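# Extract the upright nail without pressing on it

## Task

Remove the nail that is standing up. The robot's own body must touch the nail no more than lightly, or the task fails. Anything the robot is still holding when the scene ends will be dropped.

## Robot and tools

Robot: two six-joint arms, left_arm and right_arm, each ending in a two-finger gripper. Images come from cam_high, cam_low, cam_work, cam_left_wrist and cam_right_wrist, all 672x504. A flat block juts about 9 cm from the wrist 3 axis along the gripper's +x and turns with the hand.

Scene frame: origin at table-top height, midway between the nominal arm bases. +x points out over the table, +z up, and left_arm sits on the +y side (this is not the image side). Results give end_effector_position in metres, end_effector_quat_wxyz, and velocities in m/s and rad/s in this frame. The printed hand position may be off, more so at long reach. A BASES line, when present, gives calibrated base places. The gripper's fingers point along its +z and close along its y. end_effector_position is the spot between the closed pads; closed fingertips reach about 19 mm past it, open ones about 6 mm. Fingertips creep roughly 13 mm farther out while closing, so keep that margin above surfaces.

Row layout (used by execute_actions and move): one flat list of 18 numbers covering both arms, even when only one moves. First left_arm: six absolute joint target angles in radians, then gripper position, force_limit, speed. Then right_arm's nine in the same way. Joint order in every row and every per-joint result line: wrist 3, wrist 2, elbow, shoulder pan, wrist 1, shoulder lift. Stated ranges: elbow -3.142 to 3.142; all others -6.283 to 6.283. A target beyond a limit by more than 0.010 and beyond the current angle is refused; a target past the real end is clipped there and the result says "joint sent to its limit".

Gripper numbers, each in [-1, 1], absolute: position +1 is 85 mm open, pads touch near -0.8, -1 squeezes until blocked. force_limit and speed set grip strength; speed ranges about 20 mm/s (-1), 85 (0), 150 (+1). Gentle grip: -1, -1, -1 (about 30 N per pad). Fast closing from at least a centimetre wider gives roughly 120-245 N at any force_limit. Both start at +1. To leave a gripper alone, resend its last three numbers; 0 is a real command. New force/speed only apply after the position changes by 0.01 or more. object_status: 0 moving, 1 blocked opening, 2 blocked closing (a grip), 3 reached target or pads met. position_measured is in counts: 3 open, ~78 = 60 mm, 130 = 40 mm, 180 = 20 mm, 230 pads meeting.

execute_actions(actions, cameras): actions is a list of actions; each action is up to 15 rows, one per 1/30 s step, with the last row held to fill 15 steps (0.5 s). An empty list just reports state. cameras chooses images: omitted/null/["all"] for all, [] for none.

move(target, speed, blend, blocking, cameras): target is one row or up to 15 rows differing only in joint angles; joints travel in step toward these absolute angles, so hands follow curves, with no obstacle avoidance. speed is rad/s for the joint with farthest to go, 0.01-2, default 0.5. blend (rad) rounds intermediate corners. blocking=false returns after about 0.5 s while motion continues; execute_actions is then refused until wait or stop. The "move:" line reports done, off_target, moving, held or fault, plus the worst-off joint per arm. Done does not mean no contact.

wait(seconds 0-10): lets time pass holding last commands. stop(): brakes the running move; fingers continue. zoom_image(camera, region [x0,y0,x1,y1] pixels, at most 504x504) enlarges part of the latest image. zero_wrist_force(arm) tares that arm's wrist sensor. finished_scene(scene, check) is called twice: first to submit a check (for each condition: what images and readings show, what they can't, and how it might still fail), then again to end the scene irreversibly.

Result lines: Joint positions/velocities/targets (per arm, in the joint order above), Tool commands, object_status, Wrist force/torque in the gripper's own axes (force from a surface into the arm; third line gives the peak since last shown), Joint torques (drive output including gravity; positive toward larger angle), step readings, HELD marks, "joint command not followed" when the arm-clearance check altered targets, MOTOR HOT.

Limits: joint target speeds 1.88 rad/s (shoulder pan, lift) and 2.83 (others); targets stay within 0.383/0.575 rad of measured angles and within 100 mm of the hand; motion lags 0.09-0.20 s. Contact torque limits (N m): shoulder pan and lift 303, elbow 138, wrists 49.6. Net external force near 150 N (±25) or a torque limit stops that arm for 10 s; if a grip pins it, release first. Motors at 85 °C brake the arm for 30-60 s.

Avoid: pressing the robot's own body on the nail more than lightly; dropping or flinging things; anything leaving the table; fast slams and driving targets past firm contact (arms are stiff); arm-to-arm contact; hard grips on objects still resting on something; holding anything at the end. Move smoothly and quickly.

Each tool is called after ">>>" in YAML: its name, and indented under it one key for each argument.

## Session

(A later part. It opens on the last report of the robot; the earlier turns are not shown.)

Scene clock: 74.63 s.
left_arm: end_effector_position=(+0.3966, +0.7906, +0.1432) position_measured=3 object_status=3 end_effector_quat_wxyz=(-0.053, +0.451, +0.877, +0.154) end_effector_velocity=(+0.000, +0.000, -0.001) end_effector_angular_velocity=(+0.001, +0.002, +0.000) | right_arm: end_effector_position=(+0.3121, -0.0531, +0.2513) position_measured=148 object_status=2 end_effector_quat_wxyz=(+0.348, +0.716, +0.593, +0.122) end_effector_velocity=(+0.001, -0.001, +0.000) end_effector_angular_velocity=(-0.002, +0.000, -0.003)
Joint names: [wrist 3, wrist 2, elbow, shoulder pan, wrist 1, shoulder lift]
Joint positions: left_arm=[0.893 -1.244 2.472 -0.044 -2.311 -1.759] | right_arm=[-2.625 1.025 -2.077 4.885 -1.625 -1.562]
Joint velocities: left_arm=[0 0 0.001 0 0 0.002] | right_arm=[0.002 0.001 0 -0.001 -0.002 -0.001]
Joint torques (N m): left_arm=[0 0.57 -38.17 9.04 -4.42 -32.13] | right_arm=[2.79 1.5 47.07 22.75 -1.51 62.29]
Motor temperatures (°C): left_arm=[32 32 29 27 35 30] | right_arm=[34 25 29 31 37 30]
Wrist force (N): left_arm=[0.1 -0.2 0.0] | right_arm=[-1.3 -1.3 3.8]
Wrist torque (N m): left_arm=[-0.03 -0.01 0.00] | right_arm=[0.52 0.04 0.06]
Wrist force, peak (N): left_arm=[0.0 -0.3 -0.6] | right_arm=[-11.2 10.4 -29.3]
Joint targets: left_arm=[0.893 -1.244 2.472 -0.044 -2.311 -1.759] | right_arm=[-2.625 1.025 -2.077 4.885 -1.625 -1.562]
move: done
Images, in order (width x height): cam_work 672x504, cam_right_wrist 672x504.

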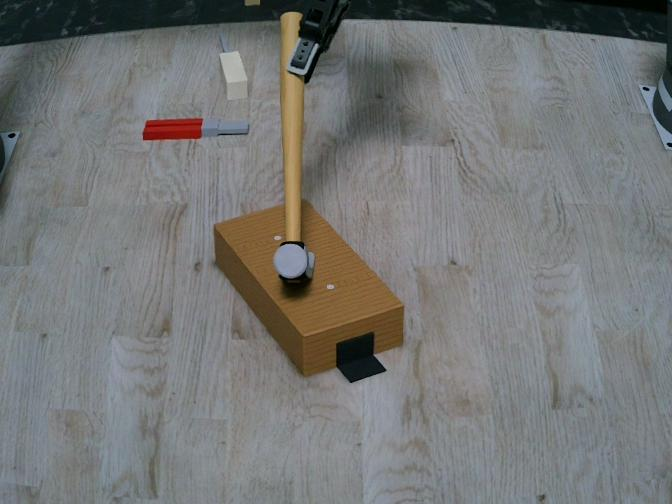

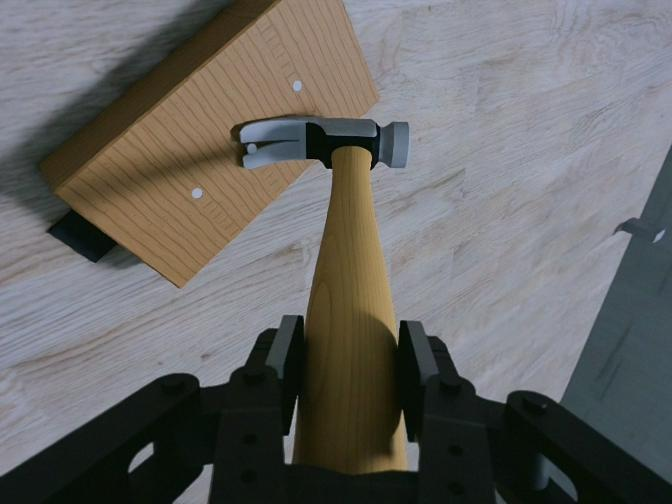

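>>> move:
  target: [0.893,-1.244,2.472,-0.044,-2.311,-1.759,1,1,1,-2.607,1.0349,-2.0774,4.903,-1.6366,-1.5591,-1,0.5,-1]
  speed: 0.03
  cameras: ["cam_right_wrist","cam_work"]

>>> zoom_image:
  camera: "cam_right_wrist"
  region: [180, 80, 320, 190]

Scene clock: 76.17 s.
left_arm: end_effector_position=(+0.3966, +0.7906, +0.1432) position_measured=3 object_status=3 end_effector_quat_wxyz=(-0.053, +0.451, +0.877, +0.154) end_effector_velocity=(+0.000, +0.000, +0.000) end_effector_angular_velocity=(+0.000, +0.000, -0.001) | right_arm: end_effector_position=(+0.3012, -0.0537, +0.2514) position_measured=148 object_status=2 end_effector_quat_wxyz=(+0.348, +0.716, +0.593, +0.122) end_effector_velocity=(-0.001, +0.000, +0.000) end_effector_angular_velocity=(+0.000, +0.000, +0.001)
Joint names: [wrist 3, wrist 2, elbow, shoulder pan, wrist 1, shoulder lift]
Joint positions: left_arm=[0.893 -1.244 2.472 -0.044 -2.311 -1.759] | right_arm=[-2.607 1.035 -2.077 4.903 -1.637 -1.559]
Joint velocities: left_arm=[0 0 0 0 0 -0.001] | right_arm=[0.001 0.001 0 0.002 0 -0.001]
Joint torques (N m): left_arm=[-0.37 0.94 -37.29 8.64 -4.41 -32.75] | right_arm=[3.15 1.52 35.21 19.18 -1.43 60.29]
Motor temperatures (°C): left_arm=[32 32 29 27 35 30] | right_arm=[34 25 29 31 37 30]
Wrist force (N): left_arm=[0.0 -0.2 -0.2] | right_arm=[-1.0 -1.4 3.2]
Wrist torque (N m): left_arm=[-0.03 0.01 0.00] | right_arm=[0.49 0.01 0.06]
Wrist force, peak (N): left_arm=[0.5 0.0 -0.3] | right_arm=[-1.6 -2.0 3.9]
Joint targets: left_arm=[0.893 -1.244 2.472 -0.044 -2.311 -1.759] | right_arm=[-2.607 1.035 -2.077 4.903 -1.637 -1.559]
move: done
Images, in order (width x height): cam_work 672x504, cam_right_wrist 672x504.

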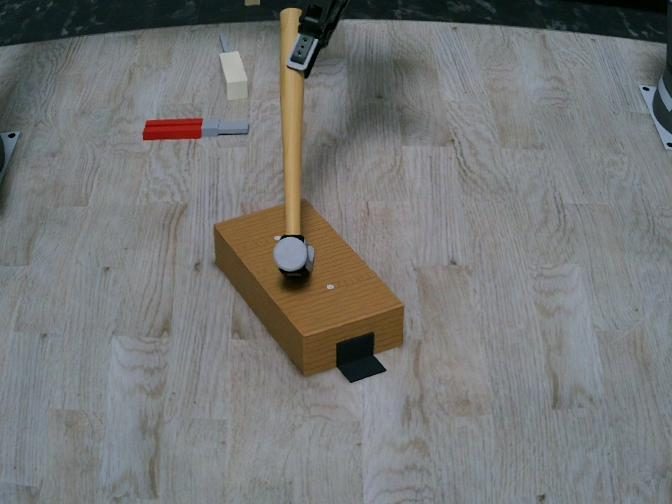

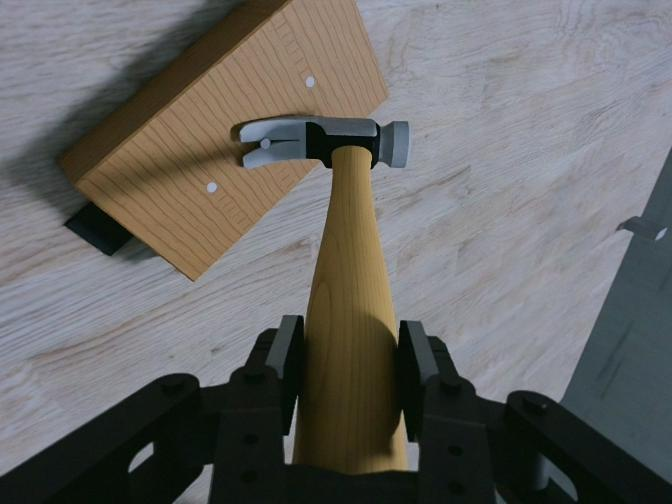

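Scaled by 3.600 from the camera's 672x504 image, which has a finer 960x720 frame.

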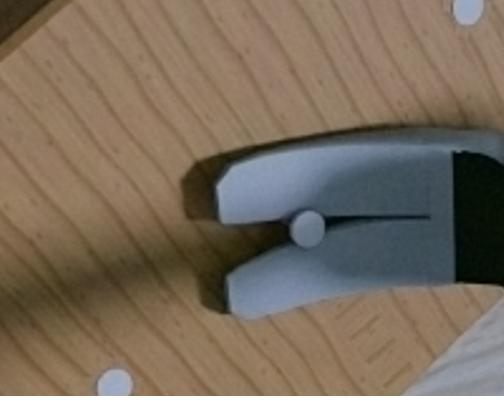

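>>> move:
  target: [0.893,-1.244,2.472,-0.044,-2.311,-1.759,1,1,1,-2.5939,1.0418,-2.078,4.9164,-1.6451,-1.557,-1,0.5,-1]
  speed: 0.03
  cameras: ["cam_right_wrist","cam_low"]

>>> zoom_image:
  camera: "cam_right_wrist"
  region: [180, 80, 320, 190]

Scene clock: 77.27 s.
left_arm: end_effector_position=(+0.3966, +0.7906, +0.1432) position_measured=3 object_status=3 end_effector_quat_wxyz=(-0.053, +0.451, +0.877, +0.154) end_effector_velocity=(+0.000, +0.000, +0.000) end_effector_angular_velocity=(+0.000, +0.001, +0.000) | right_arm: end_effector_position=(+0.2932, -0.0544, +0.2515) position_measured=148 object_status=2 end_effector_quat_wxyz=(+0.348, +0.716, +0.593, +0.122) end_effector_velocity=(+0.000, -0.001, +0.000) end_effector_angular_velocity=(-0.001, +0.000, -0.002)
Joint names: [wrist 3, wrist 2, elbow, shoulder pan, wrist 1, shoulder lift]
Joint positions: left_arm=[0.893 -1.244 2.472 -0.044 -2.311 -1.759] | right_arm=[-2.594 1.042 -2.078 4.916 -1.645 -1.557]
Joint velocities: left_arm=[0 0 0 0 0 0.001] | right_arm=[0.002 0.001 0 0 -0.002 0]
Joint torques (N m): left_arm=[0.48 0.23 -37.65 11.02 -4.51 -31.31] | right_arm=[3.13 2.59 45.71 26.85 -2.6 71.42]
Motor temperatures (°C): left_arm=[32 32 29 27 35 30] | right_arm=[34 25 29 31 37 30]
Wrist force (N): left_arm=[0.1 -0.2 -0.6] | right_arm=[9.4 -6.4 28.2]
Wrist torque (N m): left_arm=[-0.03 -0.02 0.00] | right_arm=[0.01 0.33 0.30]
Wrist force, peak (N): left_arm=[0.1 -0.2 -0.6] | right_arm=[9.4 -6.4 28.2]
Joint targets: left_arm=[0.893 -1.244 2.472 -0.044 -2.311 -1.759] | right_arm=[-2.594 1.042 -2.078 4.916 -1.645 -1.557]
move: done
Images, in order (width x height): cam_low 672x504, cam_right_wrist 672x504.

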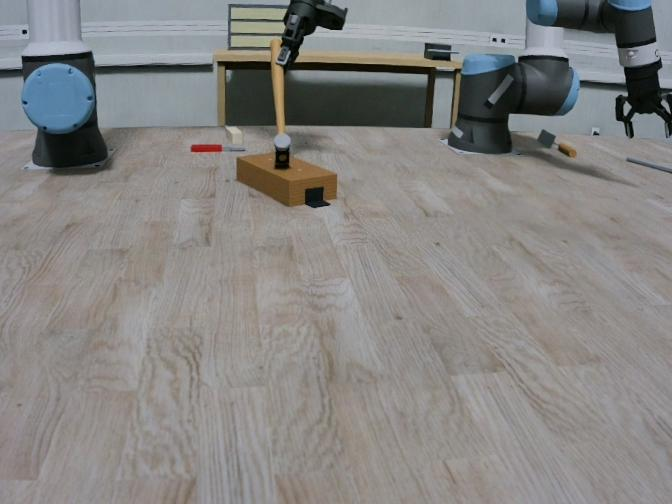

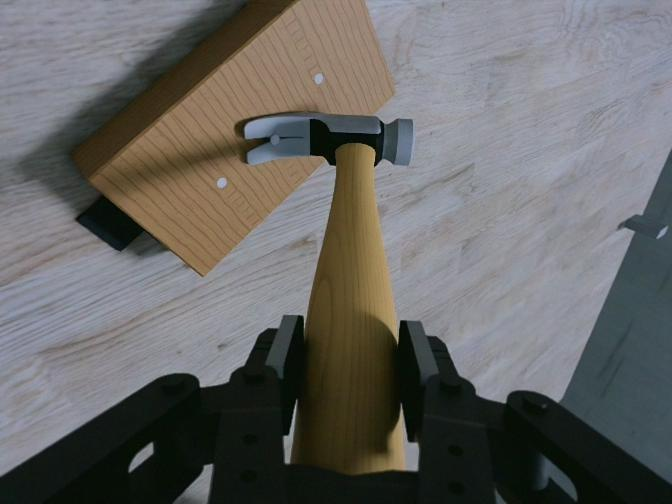

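Scaled by 3.600 from the camera's 672x504 image, which has a finer 960x720 frame.

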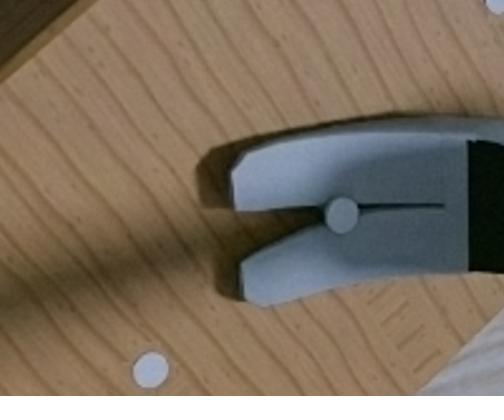

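>>> move:
  target: [0.893,-1.244,2.472,-0.044,-2.311,-1.759,1,1,1,-2.8097,1.133,-2.0516,4.7916,-1.5574,-1.5332,-1,0.5,-1]
  speed: 0.08
  cameras: ["cam_right_wrist","cam_low"]

>>> zoom_image:
  camera: "cam_right_wrist"
  region: [180, 80, 320, 190]

Scene clock: 82.37 s.
left_arm: end_effector_position=(+0.3966, +0.7906, +0.1432) position_measured=3 object_status=3 end_effector_quat_wxyz=(-0.053, +0.451, +0.877, +0.154) end_effector_velocity=(+0.000, +0.000, +0.000) end_effector_angular_velocity=(+0.000, +0.000, +0.001) | right_arm: end_effector_position=(+0.3307, -0.0565, +0.2641) position_measured=150 object_status=2 end_effector_quat_wxyz=(+0.291, +0.726, +0.620, +0.063) end_effector_velocity=(+0.000, +0.000, +0.000) end_effector_angular_velocity=(-0.001, +0.001, +0.000)
Joint names: [wrist 3, wrist 2, elbow, shoulder pan, wrist 1, shoulder lift]
Joint positions: left_arm=[0.893 -1.244 2.472 -0.044 -2.311 -1.759] | right_arm=[-2.81 1.133 -2.052 4.792 -1.557 -1.533]
Joint velocities: left_arm=[0 0 0.001 0 0 0] | right_arm=[-0.001 0 0 -0.001 -0.001 -0.001]
Joint torques (N m): left_arm=[0.34 0.39 -39.2 6.43 -4.49 -33.48] | right_arm=[-2.88 1.39 48.16 -21.89 6.52 61.22]
Motor temperatures (°C): left_arm=[32 32 29 27 35 30] | right_arm=[34 25 29 31 37 30]
Wrist force (N): left_arm=[-0.1 -0.1 -0.2] | right_arm=[0.6 -3.1 1.9]
Wrist torque (N m): left_arm=[-0.02 0.01 0.00] | right_arm=[0.52 -0.01 -0.06]
Wrist force, peak (N): left_arm=[0.5 0.0 -0.5] | right_arm=[-19.0 16.8 -53.1]
Joint targets: left_arm=[0.893 -1.244 2.472 -0.044 -2.311 -1.759] | right_arm=[-2.810 1.133 -2.052 4.792 -1.557 -1.533]
move: done
Images, in order (width x height): cam_low 672x504, cam_right_wrist 672x504.

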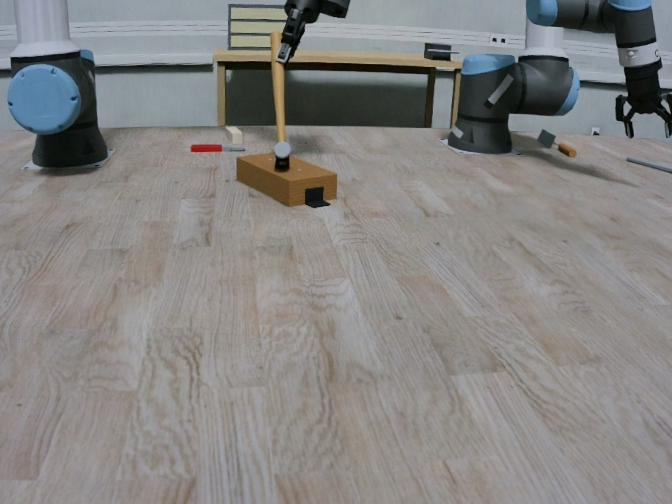

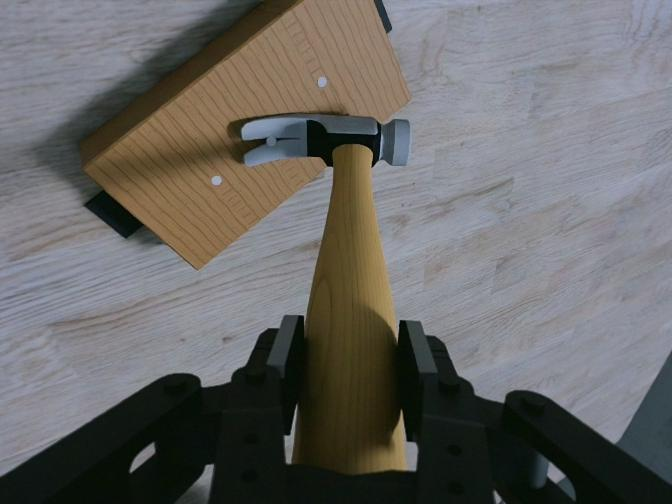

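Scaled by 3.600 from the camera's 672x504 image, which has a finer 960x720 frame.

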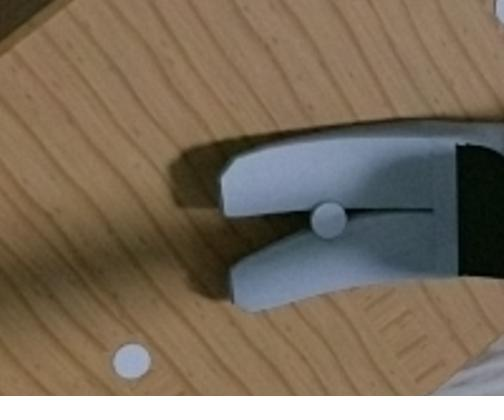

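>>> move:
  target: [0.893,-1.244,2.472,-0.044,-2.311,-1.759,1,1,1,-3.0129,1.2448,-2.0084,4.658,-1.5043,-1.5391,-1,0.5,-1]
  speed: 0.08
  cameras: ["cam_right_wrist","cam_low"]

>>> zoom_image:
  camera: "cam_right_wrist"
  region: [180, 80, 320, 190]

>>> zoom_image:
  camera: "cam_low"
  region: [220, 110, 350, 210]

Scene clock: 85.57 s.
left_arm: end_effector_position=(+0.3966, +0.7906, +0.1432) position_measured=3 object_status=3 end_effector_quat_wxyz=(-0.053, +0.451, +0.877, +0.154) end_effector_velocity=(-0.001, +0.000, -0.001) end_effector_angular_velocity=(-0.001, +0.002, +0.000) | right_arm: end_effector_position=(+0.3697, -0.0594, +0.2739) position_measured=150 object_status=2 end_effector_quat_wxyz=(+0.231, +0.731, +0.642, +0.004) end_effector_velocity=(+0.000, +0.001, -0.001) end_effector_angular_velocity=(+0.000, +0.001, +0.001)
Joint names: [wrist 3, wrist 2, elbow, shoulder pan, wrist 1, shoulder lift]
Joint positions: left_arm=[0.893 -1.244 2.472 -0.044 -2.311 -1.759] | right_arm=[-3.013 1.245 -2.008 4.658 -1.504 -1.539]
Joint velocities: left_arm=[0 -0.001 0.001 0 0 0.002] | right_arm=[0 0.001 0 0.001 0.001 -0.002]
Joint torques (N m): left_arm=[0.28 0.47 -37.72 10.26 -5.15 -30.9] | right_arm=[-3.42 -10.67 64.22 -41.02 1.68 65.02]
Motor temperatures (°C): left_arm=[32 32 29 27 35 30] | right_arm=[34 25 29 31 37 30]
Wrist force (N): left_arm=[0.3 0.0 -0.1] | right_arm=[28.6 -47.2 31.4]
Wrist torque (N m): left_arm=[0.00 -0.04 0.00] | right_arm=[1.08 0.85 0.44]
Wrist force, peak (N): left_arm=[0.0 0.3 -0.5] | right_arm=[28.6 -47.2 31.4]
Joint targets: left_arm=[0.893 -1.244 2.472 -0.044 -2.311 -1.759] | right_arm=[-3.013 1.245 -2.008 4.658 -1.504 -1.539]
move: done
Images, in order (width x height): cam_low 672x504, cam_right_wrist 672x504.

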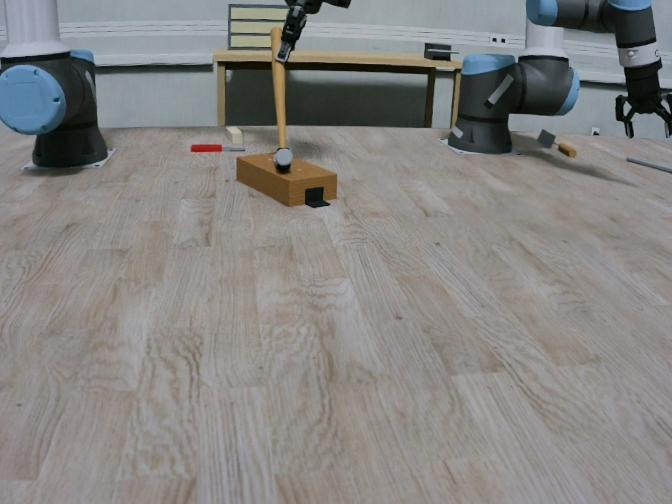

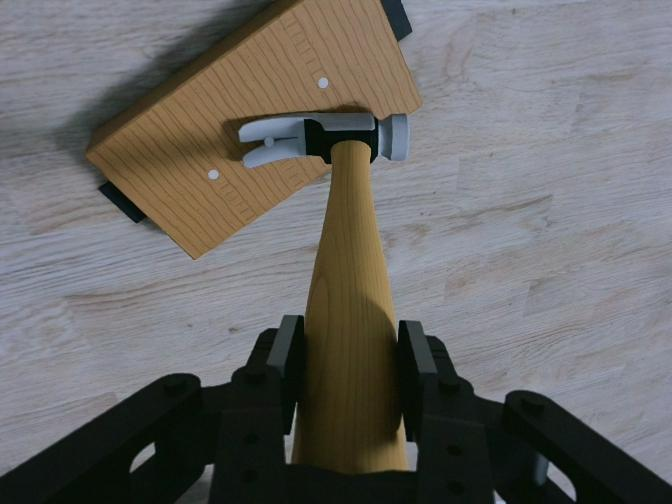

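Scaled by 3.600 from the camera's 672x504 image, which has a finer 960x720 frame.

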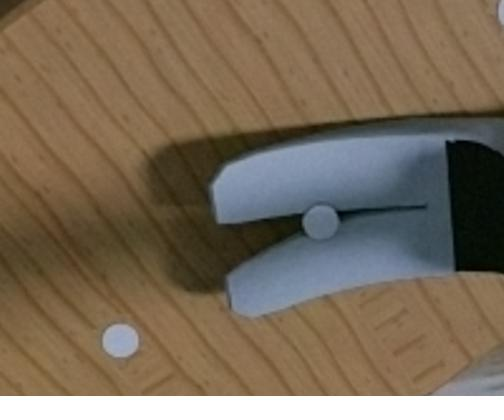

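Scaled by 3.877 from the camera's 672x504 image, which has a finer 960x720 frame.

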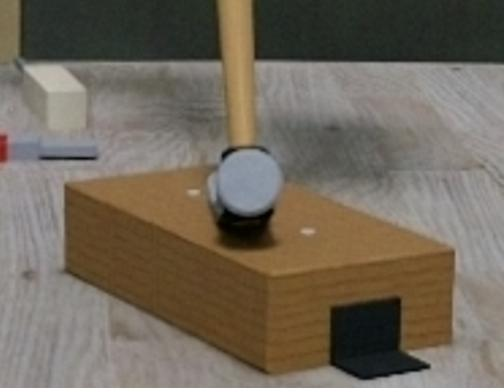

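>>> move:
  target: [0.893,-1.244,2.472,-0.044,-2.311,-1.759,1,1,1,-3.2012,1.369,-1.9496,4.5237,-1.4887,-1.573,-1,0.5,-1]
  speed: 0.08
  cameras: ["cam_right_wrist","cam_low"]

>>> zoom_image:
  camera: "cam_right_wrist"
  region: [180, 80, 320, 190]

Scene clock: 88.57 s.
left_arm: end_effector_position=(+0.3966, +0.7906, +0.1432) position_measured=3 object_status=3 end_effector_quat_wxyz=(-0.053, +0.451, +0.877, +0.154) end_effector_velocity=(+0.000, +0.000, +0.001) end_effector_angular_velocity=(+0.000, -0.002, -0.001) | right_arm: end_effector_position=(+0.4091, -0.0622, +0.2798) position_measured=150 object_status=2 end_effector_quat_wxyz=(+0.170, +0.730, +0.660, -0.056) end_effector_velocity=(+0.000, +0.000, +0.000) end_effector_angular_velocity=(+0.001, +0.001, +0.000)
Joint names: [wrist 3, wrist 2, elbow, shoulder pan, wrist 1, shoulder lift]
Joint positions: left_arm=[0.893 -1.244 2.472 -0.044 -2.311 -1.759] | right_arm=[-3.201 1.369 -1.95 4.524 -1.489 -1.573]
Joint velocities: left_arm=[0 0.001 0 -0.001 0 -0.002] | right_arm=[-0.001 0.001 0 -0.001 0.001 0]
Joint torques (N m): left_arm=[-0.3 0.83 -39.73 7.83 -5.01 -32.6] | right_arm=[-3.26 -14.4 71.12 -48.73 7.5 65.97]
Motor temperatures (°C): left_arm=[32 32 29 27 35 30] | right_arm=[34 25 29 31 37 30]
Wrist force (N): left_arm=[0.3 -0.1 -0.4] | right_arm=[17.4 -55.3 33.2]
Wrist torque (N m): left_arm=[-0.02 -0.04 0.00] | right_arm=[1.04 0.69 0.48]
Wrist force, peak (N): left_arm=[0.2 0.3 -0.6] | right_arm=[21.6 -61.4 35.3]
Joint targets: left_arm=[0.893 -1.244 2.472 -0.044 -2.311 -1.759] | right_arm=[-3.201 1.369 -1.950 4.524 -1.489 -1.573]
move: done
Images, in order (width x height): cam_low 672x504, cam_right_wrist 672x504.

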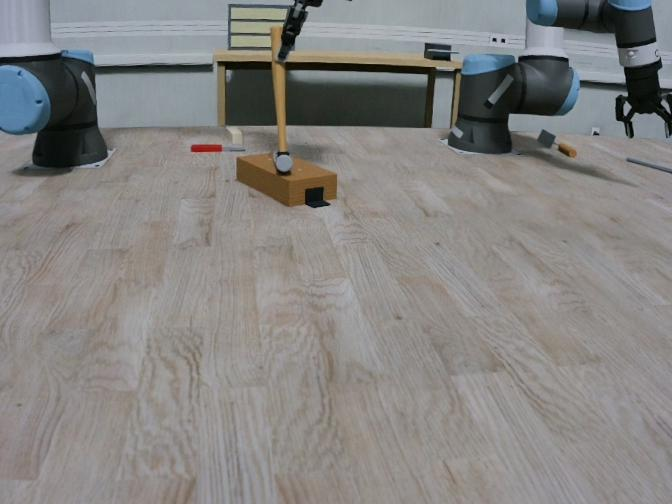

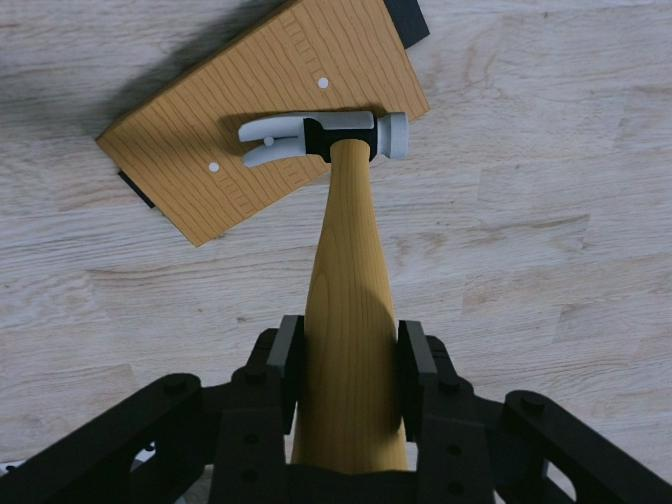

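Scaled by 3.600 from the camera's 672x504 image, which has a finer 960x720 frame.

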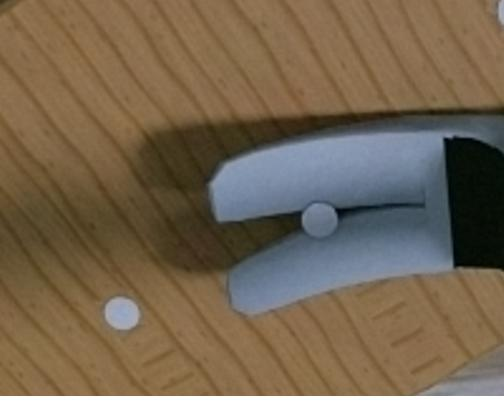

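>>> move:
  target: [0.893,-1.244,2.472,-0.044,-2.311,-1.759,1,1,1,-3.375,1.4955,-1.8779,4.3967,-1.5108,-1.63,-1,0.5,-1]
  speed: 0.08
  cameras: ["cam_right_wrist","cam_work"]

>>> zoom_image:
  camera: "cam_right_wrist"
  region: [180, 80, 320, 190]

>>> zoom_image:
  camera: "cam_work"
  region: [200, 180, 420, 360]

Scene clock: 91.40 s.
left_arm: end_effector_position=(+0.3966, +0.7906, +0.1432) position_measured=3 object_status=3 end_effector_quat_wxyz=(-0.053, +0.451, +0.877, +0.154) end_effector_velocity=(+0.000, +0.000, +0.000) end_effector_angular_velocity=(+0.000, +0.000, +0.000) | right_arm: end_effector_position=(+0.4480, -0.0650, +0.2816) position_measured=150 object_status=2 end_effector_quat_wxyz=(+0.107, +0.723, +0.673, -0.115) end_effector_velocity=(+0.000, +0.000, -0.001) end_effector_angular_velocity=(-0.002, +0.002, +0.000)
Joint names: [wrist 3, wrist 2, elbow, shoulder pan, wrist 1, shoulder lift]
Joint positions: left_arm=[0.893 -1.244 2.472 -0.044 -2.311 -1.759] | right_arm=[-3.375 1.495 -1.878 4.397 -1.511 -1.63]
Joint velocities: left_arm=[0 0 0 0 0 -0.001] | right_arm=[-0.002 0.001 0 -0.001 -0.001 -0.001]
Joint torques (N m): left_arm=[0.08 0.55 -39.39 8.98 -4.66 -30.81] | right_arm=[-2.89 3.99 51.16 -16.95 0.19 45.18]
Motor temperatures (°C): left_arm=[32 32 29 27 35 30] | right_arm=[34 25 29 31 37 30]
Wrist force (N): left_arm=[0.2 -0.1 -0.3] | right_arm=[-1.5 1.2 3.9]
Wrist torque (N m): left_arm=[-0.02 -0.02 0.00] | right_arm=[0.15 0.11 0.16]
Wrist force, peak (N): left_arm=[0.4 0.0 -0.5] | right_arm=[17.4 -56.4 31.8]
Joint targets: left_arm=[0.893 -1.244 2.472 -0.044 -2.311 -1.759] | right_arm=[-3.375 1.496 -1.878 4.397 -1.511 -1.630]
move: done
Images, in order (width x height): cam_work 672x504, cam_right_wrist 672x504.

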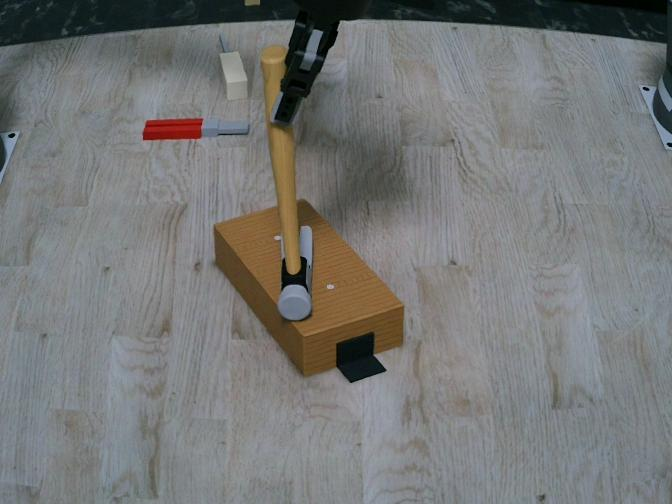

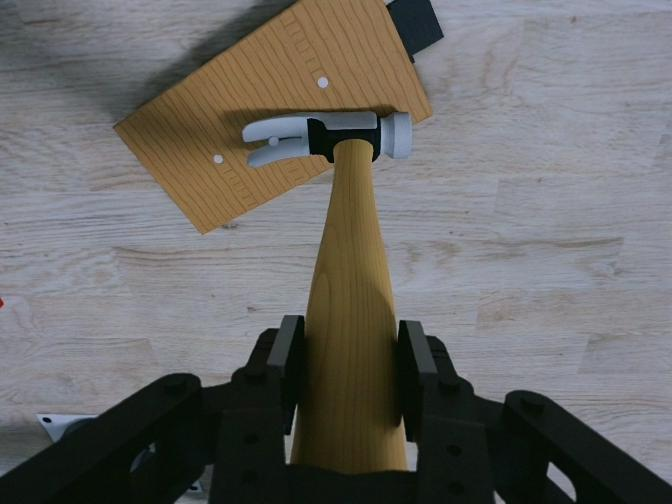

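Scaled by 3.600 from the camera's 672x504 image, which has a finer 960x720 frame.

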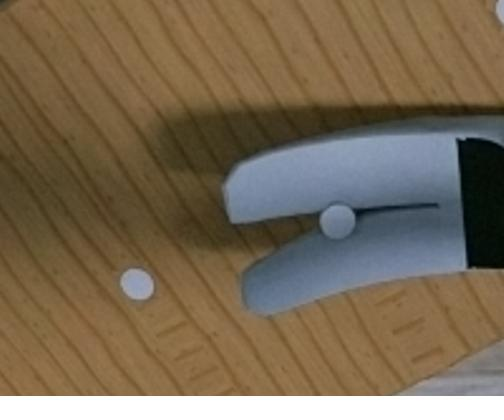

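Scaled by 2.291 from the camera's 672x504 image, which has a finer 960x720 frame.

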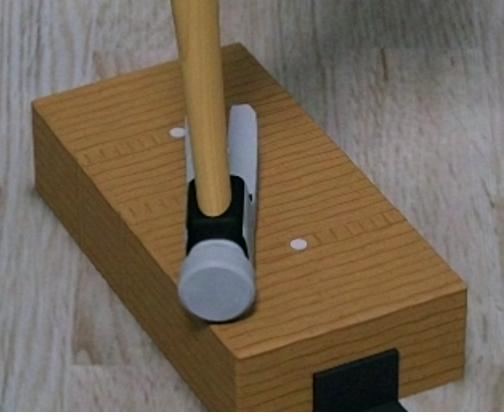

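>>> move:
  target: [0.893,-1.244,2.472,-0.044,-2.311,-1.759,1,1,1,-3.375,1.4955,-1.8401,4.3967,-1.5655,-1.6131,-1,0.5,-1]
  speed: 0.05
  cameras: ["cam_right_wrist","cam_work"]

>>> move:
  target: [0.893,-1.244,2.472,-0.044,-2.311,-1.759,1,1,1,-3.375,1.4955,-1.7434,4.3967,-1.6911,-1.5842,-1,0.5,-1]
  speed: 0.08
  cameras: ["cam_right_wrist","cam_work"]

>>> zoom_image:
  camera: "cam_right_wrist"
  region: [180, 80, 320, 190]

>>> zoom_image:
  camera: "cam_work"
  region: [200, 140, 420, 320]

Scene clock: 93.40 s.
left_arm: end_effector_position=(+0.3966, +0.7906, +0.1432) position_measured=3 object_status=3 end_effector_quat_wxyz=(-0.053, +0.451, +0.877, +0.154) end_effector_velocity=(+0.000, +0.000, -0.001) end_effector_angular_velocity=(+0.000, +0.001, +0.000) | right_arm: end_effector_position=(+0.4481, -0.0650, +0.3115) position_measured=150 object_status=2 end_effector_quat_wxyz=(+0.107, +0.723, +0.673, -0.115) end_effector_velocity=(+0.000, +0.000, +0.000) end_effector_angular_velocity=(-0.001, +0.000, +0.000)
Joint names: [wrist 3, wrist 2, elbow, shoulder pan, wrist 1, shoulder lift]
Joint positions: left_arm=[0.893 -1.244 2.472 -0.044 -2.311 -1.759] | right_arm=[-3.375 1.496 -1.84 4.397 -1.565 -1.613]
Joint velocities: left_arm=[0 0 0 0 0 0.001] | right_arm=[0 0 0.001 0 -0.002 0]
Joint torques (N m): left_arm=[-0.17 0.52 -39.2 6.45 -5.31 -30.39] | right_arm=[-2.9 3.38 52.51 -16.46 -0.07 71.27]
Motor temperatures (°C): left_arm=[32 32 29 27 35 30] | right_arm=[34 25 29 31 37 30]
Wrist force (N): left_arm=[0.1 -0.1 -0.1] | right_arm=[-1.2 1.1 3.7]
Wrist torque (N m): left_arm=[-0.01 -0.01 -0.01] | right_arm=[0.09 0.08 0.17]
Wrist force, peak (N): left_arm=[0.3 -0.1 -0.5] | right_arm=[-1.3 0.9 4.6]
Joint targets: left_arm=[0.893 -1.244 2.472 -0.044 -2.311 -1.759] | right_arm=[-3.375 1.496 -1.840 4.397 -1.565 -1.613]
move: done
Images, in order (width x height): cam_work 672x504, cam_right_wrist 672x504.

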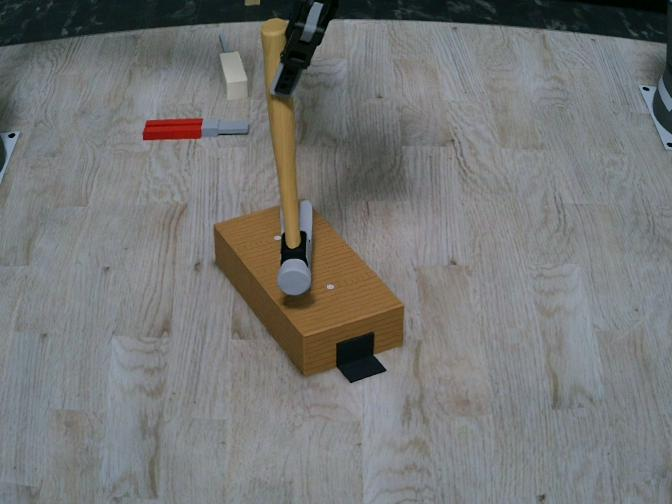

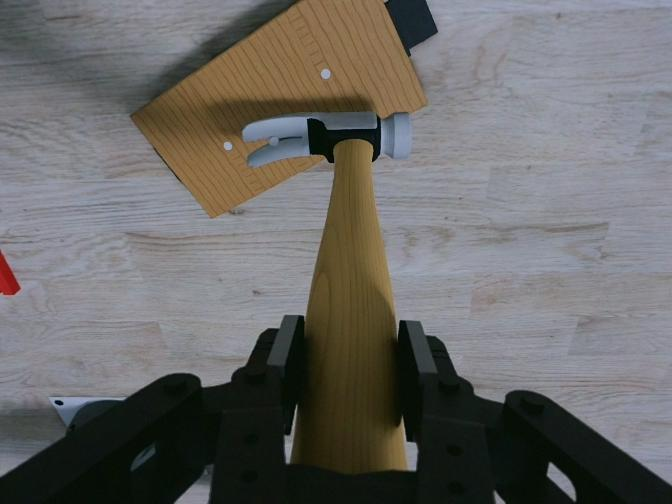

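Scene clock: 95.33 s.
left_arm: end_effector_position=(+0.3966, +0.7906, +0.1432) position_measured=3 object_status=3 end_effector_quat_wxyz=(-0.053, +0.451, +0.877, +0.154) end_effector_velocity=(+0.000, -0.001, -0.001) end_effector_angular_velocity=(+0.000, +0.002, -0.001) | right_arm: end_effector_position=(+0.4481, -0.0650, +0.3815) position_measured=150 object_status=2 end_effector_quat_wxyz=(+0.107, +0.723, +0.673, -0.115) end_effector_velocity=(+0.000, +0.000, +0.001) end_effector_angular_velocity=(+0.001, +0.000, +0.001)
Joint names: [wrist 3, wrist 2, elbow, shoulder pan, wrist 1, shoulder lift]
Joint positions: left_arm=[0.893 -1.244 2.472 -0.044 -2.311 -1.759] | right_arm=[-3.375 1.496 -1.743 4.397 -1.691 -1.584]
Joint velocities: left_arm=[0 0 0 -0.001 0 0.002] | right_arm=[-0.001 0 0.001 0 -0.001 0.002]
Joint torques (N m): left_arm=[-0.2 -0.17 -40.72 10.1 -5.33 -32.2] | right_arm=[-2.93 2.97 53.98 -15.09 -0.07 69.42]
Motor temperatures (°C): left_arm=[32 32 29 27 35 30] | right_arm=[34 25 29 31 37 30]
Wrist force (N): left_arm=[0.0 0.0 -0.2] | right_arm=[-1.2 1.3 3.8]
Wrist torque (N m): left_arm=[0.00 0.00 -0.01] | right_arm=[0.08 0.11 0.13]
Wrist force, peak (N): left_arm=[0.0 -0.3 -0.6] | right_arm=[-0.9 0.9 4.5]
Joint targets: left_arm=[0.893 -1.244 2.472 -0.044 -2.311 -1.759] | right_arm=[-3.375 1.496 -1.743 4.397 -1.691 -1.584]
move: done
Images, in order (width x height): cam_work 672x504, cam_right_wrist 672x504.

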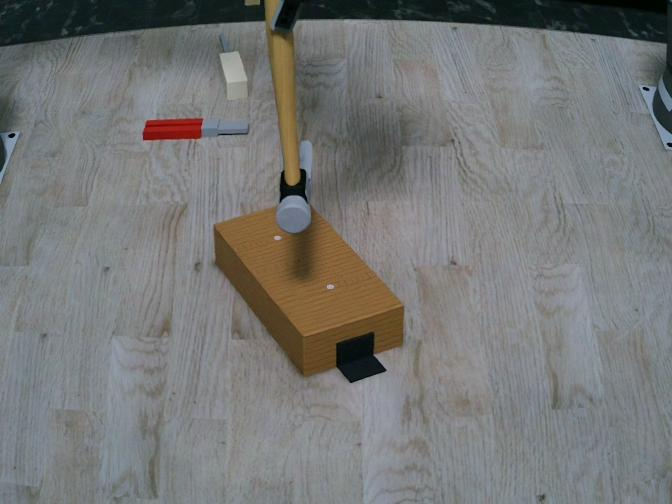

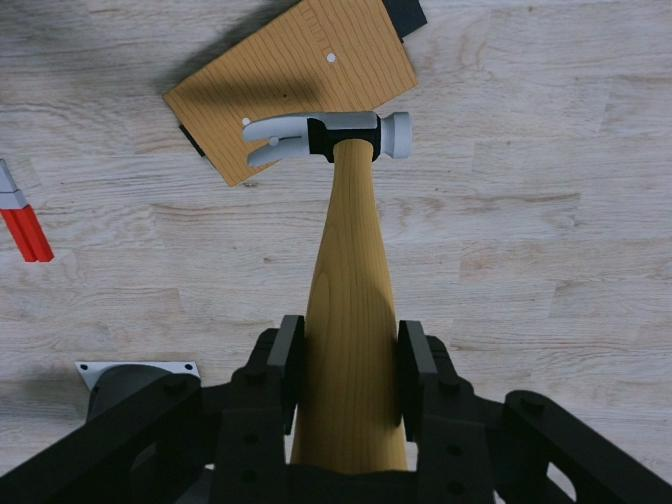

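Scaled by 3.600 from the camera's 672x504 image, which has a finer 960x720 frame.

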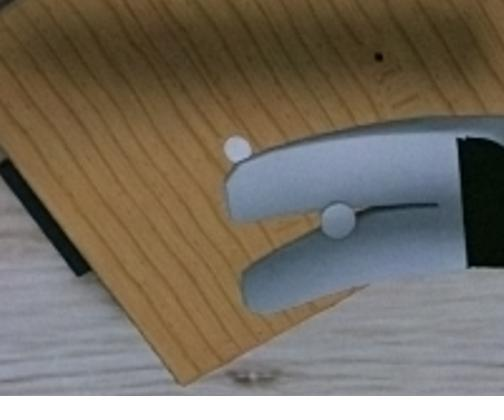

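Scaled by 2.291 from the camera's 672x504 image, which has a finer 960x720 frame.

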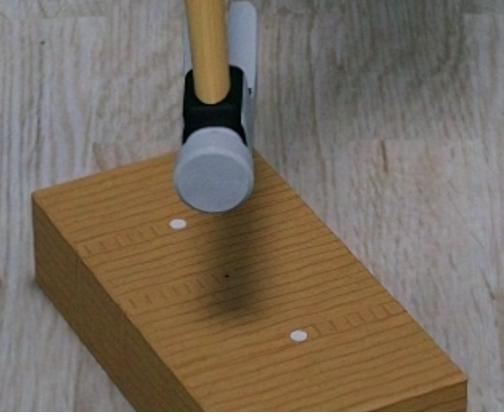

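>>> move:
  target: [0.893,-1.244,2.472,-0.044,-2.311,-1.759,1,1,1,-3.375,1.4955,-1.7434,3.7167,-1.6911,-1.5842,-1,0.5,-1]
  speed: 0.35
  cameras: ["cam_right_wrist","cam_high"]

>>> zoom_image:
  camera: "cam_right_wrist"
  region: [180, 80, 320, 190]

Scene clock: 98.80 s.
left_arm: end_effector_position=(+0.3966, +0.7906, +0.1432) position_measured=3 object_status=3 end_effector_quat_wxyz=(-0.053, +0.451, +0.877, +0.154) end_effector_velocity=(-0.002, +0.001, -0.001) end_effector_angular_velocity=(+0.000, +0.002, +0.002) | right_arm: end_effector_position=(+0.6844, -0.4122, +0.3816) position_measured=150 object_status=2 end_effector_quat_wxyz=(+0.062, +0.906, +0.393, -0.144) end_effector_velocity=(+0.000, -0.001, +0.000) end_effector_angular_velocity=(+0.001, -0.001, -0.001)
Joint names: [wrist 3, wrist 2, elbow, shoulder pan, wrist 1, shoulder lift]
Joint positions: left_arm=[0.893 -1.244 2.472 -0.044 -2.311 -1.759] | right_arm=[-3.375 1.496 -1.743 3.717 -1.691 -1.584]
Joint velocities: left_arm=[0 0 0.002 0.002 0 0] | right_arm=[0 0 0 -0.002 0.001 0.001]
Joint torques (N m): left_arm=[-0.45 0.89 -41.27 7.52 -5.27 -30.58] | right_arm=[-2.63 2.39 44.69 -17.73 3.57 64.72]
Motor temperatures (°C): left_arm=[32 32 29 27 35 30] | right_arm=[34 25 29 31 37 30]
Wrist force (N): left_arm=[0.2 -0.1 -0.2] | right_arm=[-0.5 0.8 3.6]
Wrist torque (N m): left_arm=[-0.02 -0.03 -0.01] | right_arm=[0.06 0.08 0.15]
Wrist force, peak (N): left_arm=[0.5 0.0 -0.3] | right_arm=[-2.5 4.2 4.2]
Joint targets: left_arm=[0.893 -1.244 2.472 -0.044 -2.311 -1.759] | right_arm=[-3.375 1.496 -1.743 3.717 -1.691 -1.584]
move: done
Images, in order (width x height): cam_high 672x504, cam_right_wrist 672x504.

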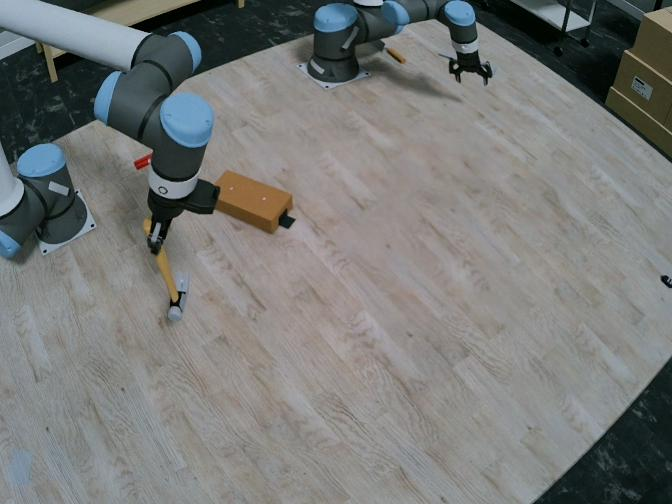

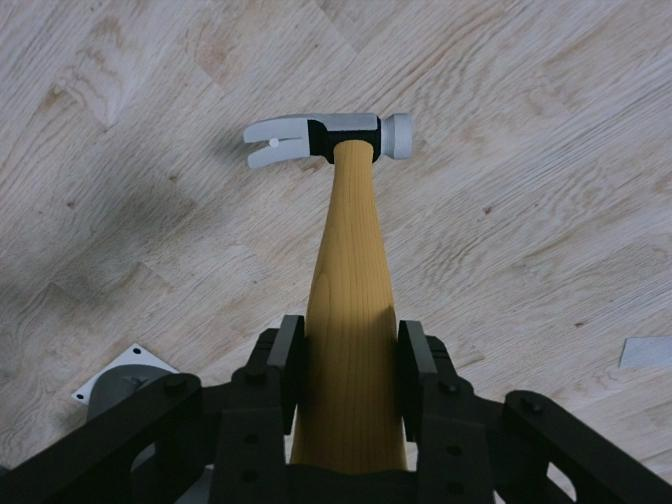

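Scaled by 3.600 from the camera's 672x504 image, which has a finer 960x720 frame.

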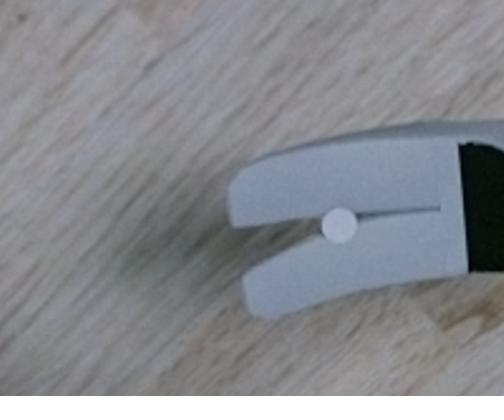

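>>> move:
  target: [0.893,-1.244,2.472,-0.044,-2.311,-1.759,1,1,1,-3.375,1.4955,-1.9425,3.7167,-1.4062,-1.67,-1,0.5,-1]
  speed: 0.1
  cameras: ["cam_right_wrist","cam_high"]

>>> zoom_image:
  camera: "cam_high"
  region: [120, 200, 240, 340]

Scene clock: 102.90 s.
left_arm: end_effector_position=(+0.3966, +0.7906, +0.1432) position_measured=3 object_status=3 end_effector_quat_wxyz=(-0.053, +0.451, +0.877, +0.154) end_effector_velocity=(+0.000, +0.000, -0.001) end_effector_angular_velocity=(+0.000, +0.002, +0.001) | right_arm: end_effector_position=(+0.6846, -0.4122, +0.2252) position_measured=150 object_status=2 end_effector_quat_wxyz=(+0.062, +0.906, +0.393, -0.144) end_effector_velocity=(+0.000, +0.000, -0.001) end_effector_angular_velocity=(+0.000, +0.000, +0.001)
Joint names: [wrist 3, wrist 2, elbow, shoulder pan, wrist 1, shoulder lift]
Joint positions: left_arm=[0.893 -1.244 2.472 -0.044 -2.311 -1.759] | right_arm=[-3.375 1.496 -1.942 3.717 -1.406 -1.67]
Joint velocities: left_arm=[0 0 0 0 0 0.002] | right_arm=[0 0 -0.002 0.001 0.002 0]
Joint torques (N m): left_arm=[-0.19 0.14 -40.29 10.42 -5.97 -30.3] | right_arm=[-2.44 1.48 7.17 -13.94 7.53 9.65]
Motor temperatures (°C): left_arm=[32 32 29 27 35 30] | right_arm=[34 25 29 31 37 30]
Wrist force (N): left_arm=[0.1 0.0 -0.2] | right_arm=[-21.8 -1.1 -53.8]
Wrist torque (N m): left_arm=[0.01 -0.01 0.00] | right_arm=[0.29 -0.55 0.19]
Wrist force, peak (N): left_arm=[0.6 -0.3 -0.1] | right_arm=[-21.8 -1.1 -53.8]
Joint targets: left_arm=[0.893 -1.244 2.472 -0.044 -2.311 -1.759] | right_arm=[-3.375 1.496 -1.942 3.717 -1.406 -1.670]
move: done
Images, in order (width x height): cam_high 672x504, cam_right_wrist 672x504.

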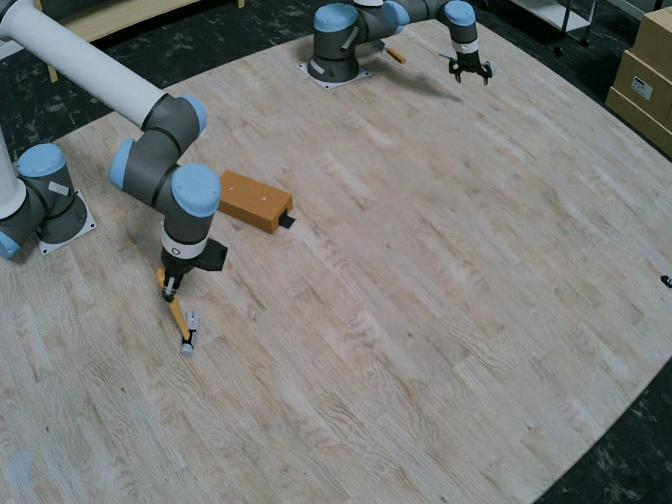

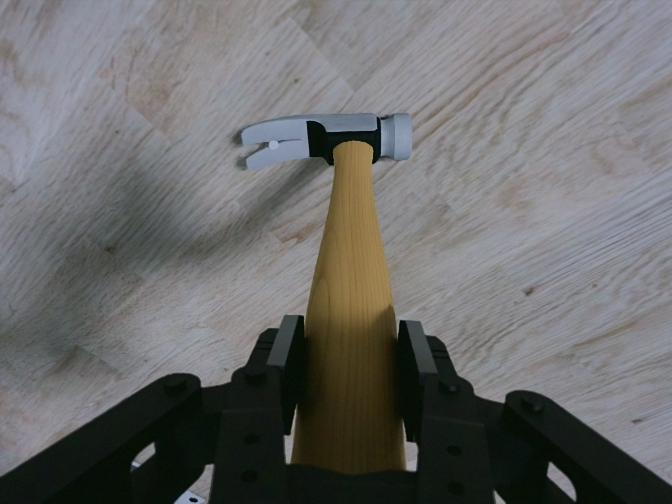

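Scaled by 3.600 from the camera's 672x504 image, which has a finer 960x720 frame.

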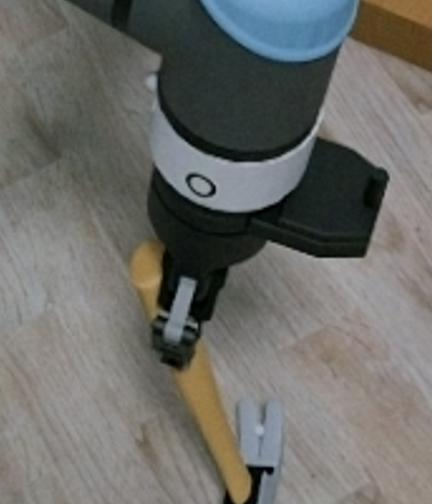

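>>> move:
  target: [0.893,-1.244,2.472,-0.044,-2.311,-1.759,1,1,1,-3.4818,1.5708,-2.2797,3.6214,-1.0172,-1.4151,-1,0.5,-1]
  speed: 0.12
  cameras: ["cam_right_wrist","cam_high"]

>>> zoom_image:
  camera: "cam_high"
  region: [120, 200, 240, 360]

Scene clock: 106.93 s.
left_arm: end_effector_position=(+0.3966, +0.7906, +0.1432) position_measured=3 object_status=3 end_effector_quat_wxyz=(-0.053, +0.451, +0.877, +0.154) end_effector_velocity=(+0.000, +0.000, +0.000) end_effector_angular_velocity=(+0.000, +0.001, +0.000) | right_arm: end_effector_position=(+0.6094, -0.4923, +0.2018) position_measured=150 object_status=2 end_effector_quat_wxyz=(+0.000, +0.917, +0.398, +0.000) end_effector_velocity=(+0.000, +0.001, +0.000) end_effector_angular_velocity=(+0.001, -0.001, +0.002)
Joint names: [wrist 3, wrist 2, elbow, shoulder pan, wrist 1, shoulder lift]
Joint positions: left_arm=[0.893 -1.244 2.472 -0.044 -2.311 -1.759] | right_arm=[-3.482 1.571 -2.28 3.621 -1.017 -1.415]
Joint velocities: left_arm=[0 0 0 0 0 0.001] | right_arm=[-0.001 0 -0.001 0.001 0.001 0.001]
Joint torques (N m): left_arm=[0.27 0.7 -40.59 9.7 -5.92 -27.71] | right_arm=[-3.1 3.82 32.53 -16.92 8.44 47.39]
Motor temperatures (°C): left_arm=[32 32 29 27 35 30] | right_arm=[34 25 29 31 37 30]
Wrist force (N): left_arm=[0.2 0.0 0.0] | right_arm=[-0.2 0.7 -0.7]
Wrist torque (N m): left_arm=[0.01 -0.03 0.00] | right_arm=[0.15 0.40 0.12]
Wrist force, peak (N): left_arm=[0.5 -0.1 -0.2] | right_arm=[-24.2 -0.9 -59.7]
Joint targets: left_arm=[0.893 -1.244 2.472 -0.044 -2.311 -1.759] | right_arm=[-3.482 1.571 -2.280 3.621 -1.017 -1.415]
move: done
Images, in order (width x height): cam_high 672x504, cam_right_wrist 672x504.

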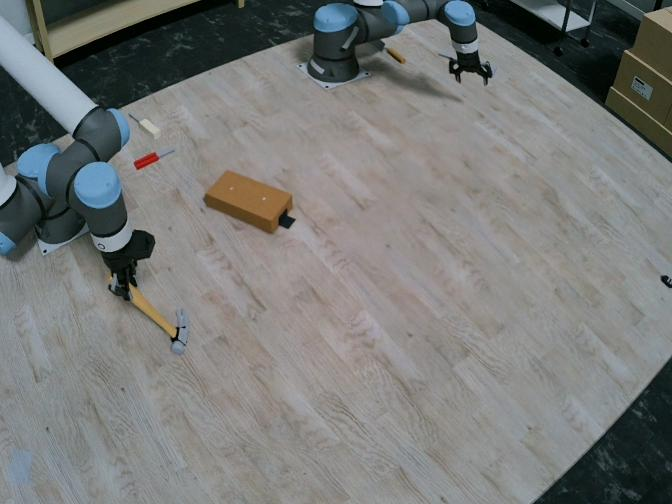

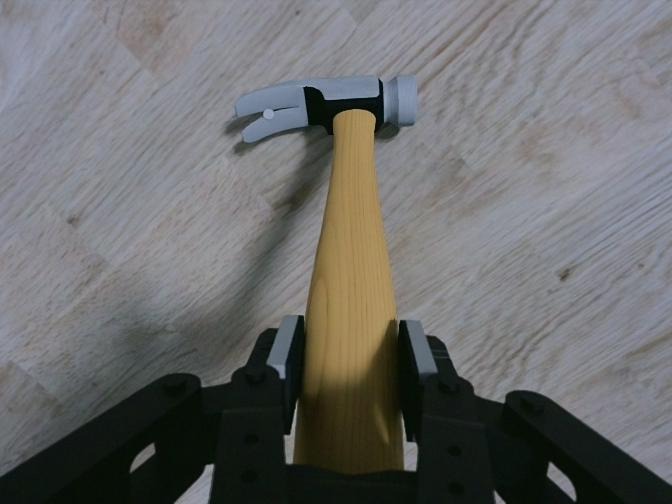

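Scaled by 3.150 from the camera's 672x504 image, which has a finer 960x720 frame.

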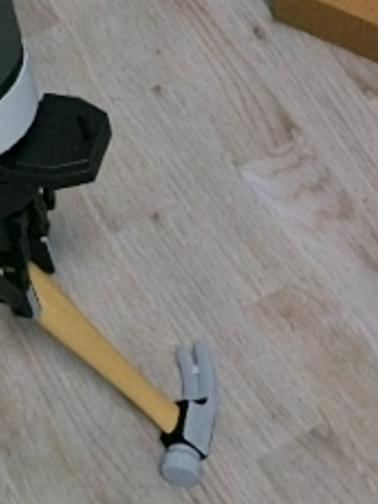

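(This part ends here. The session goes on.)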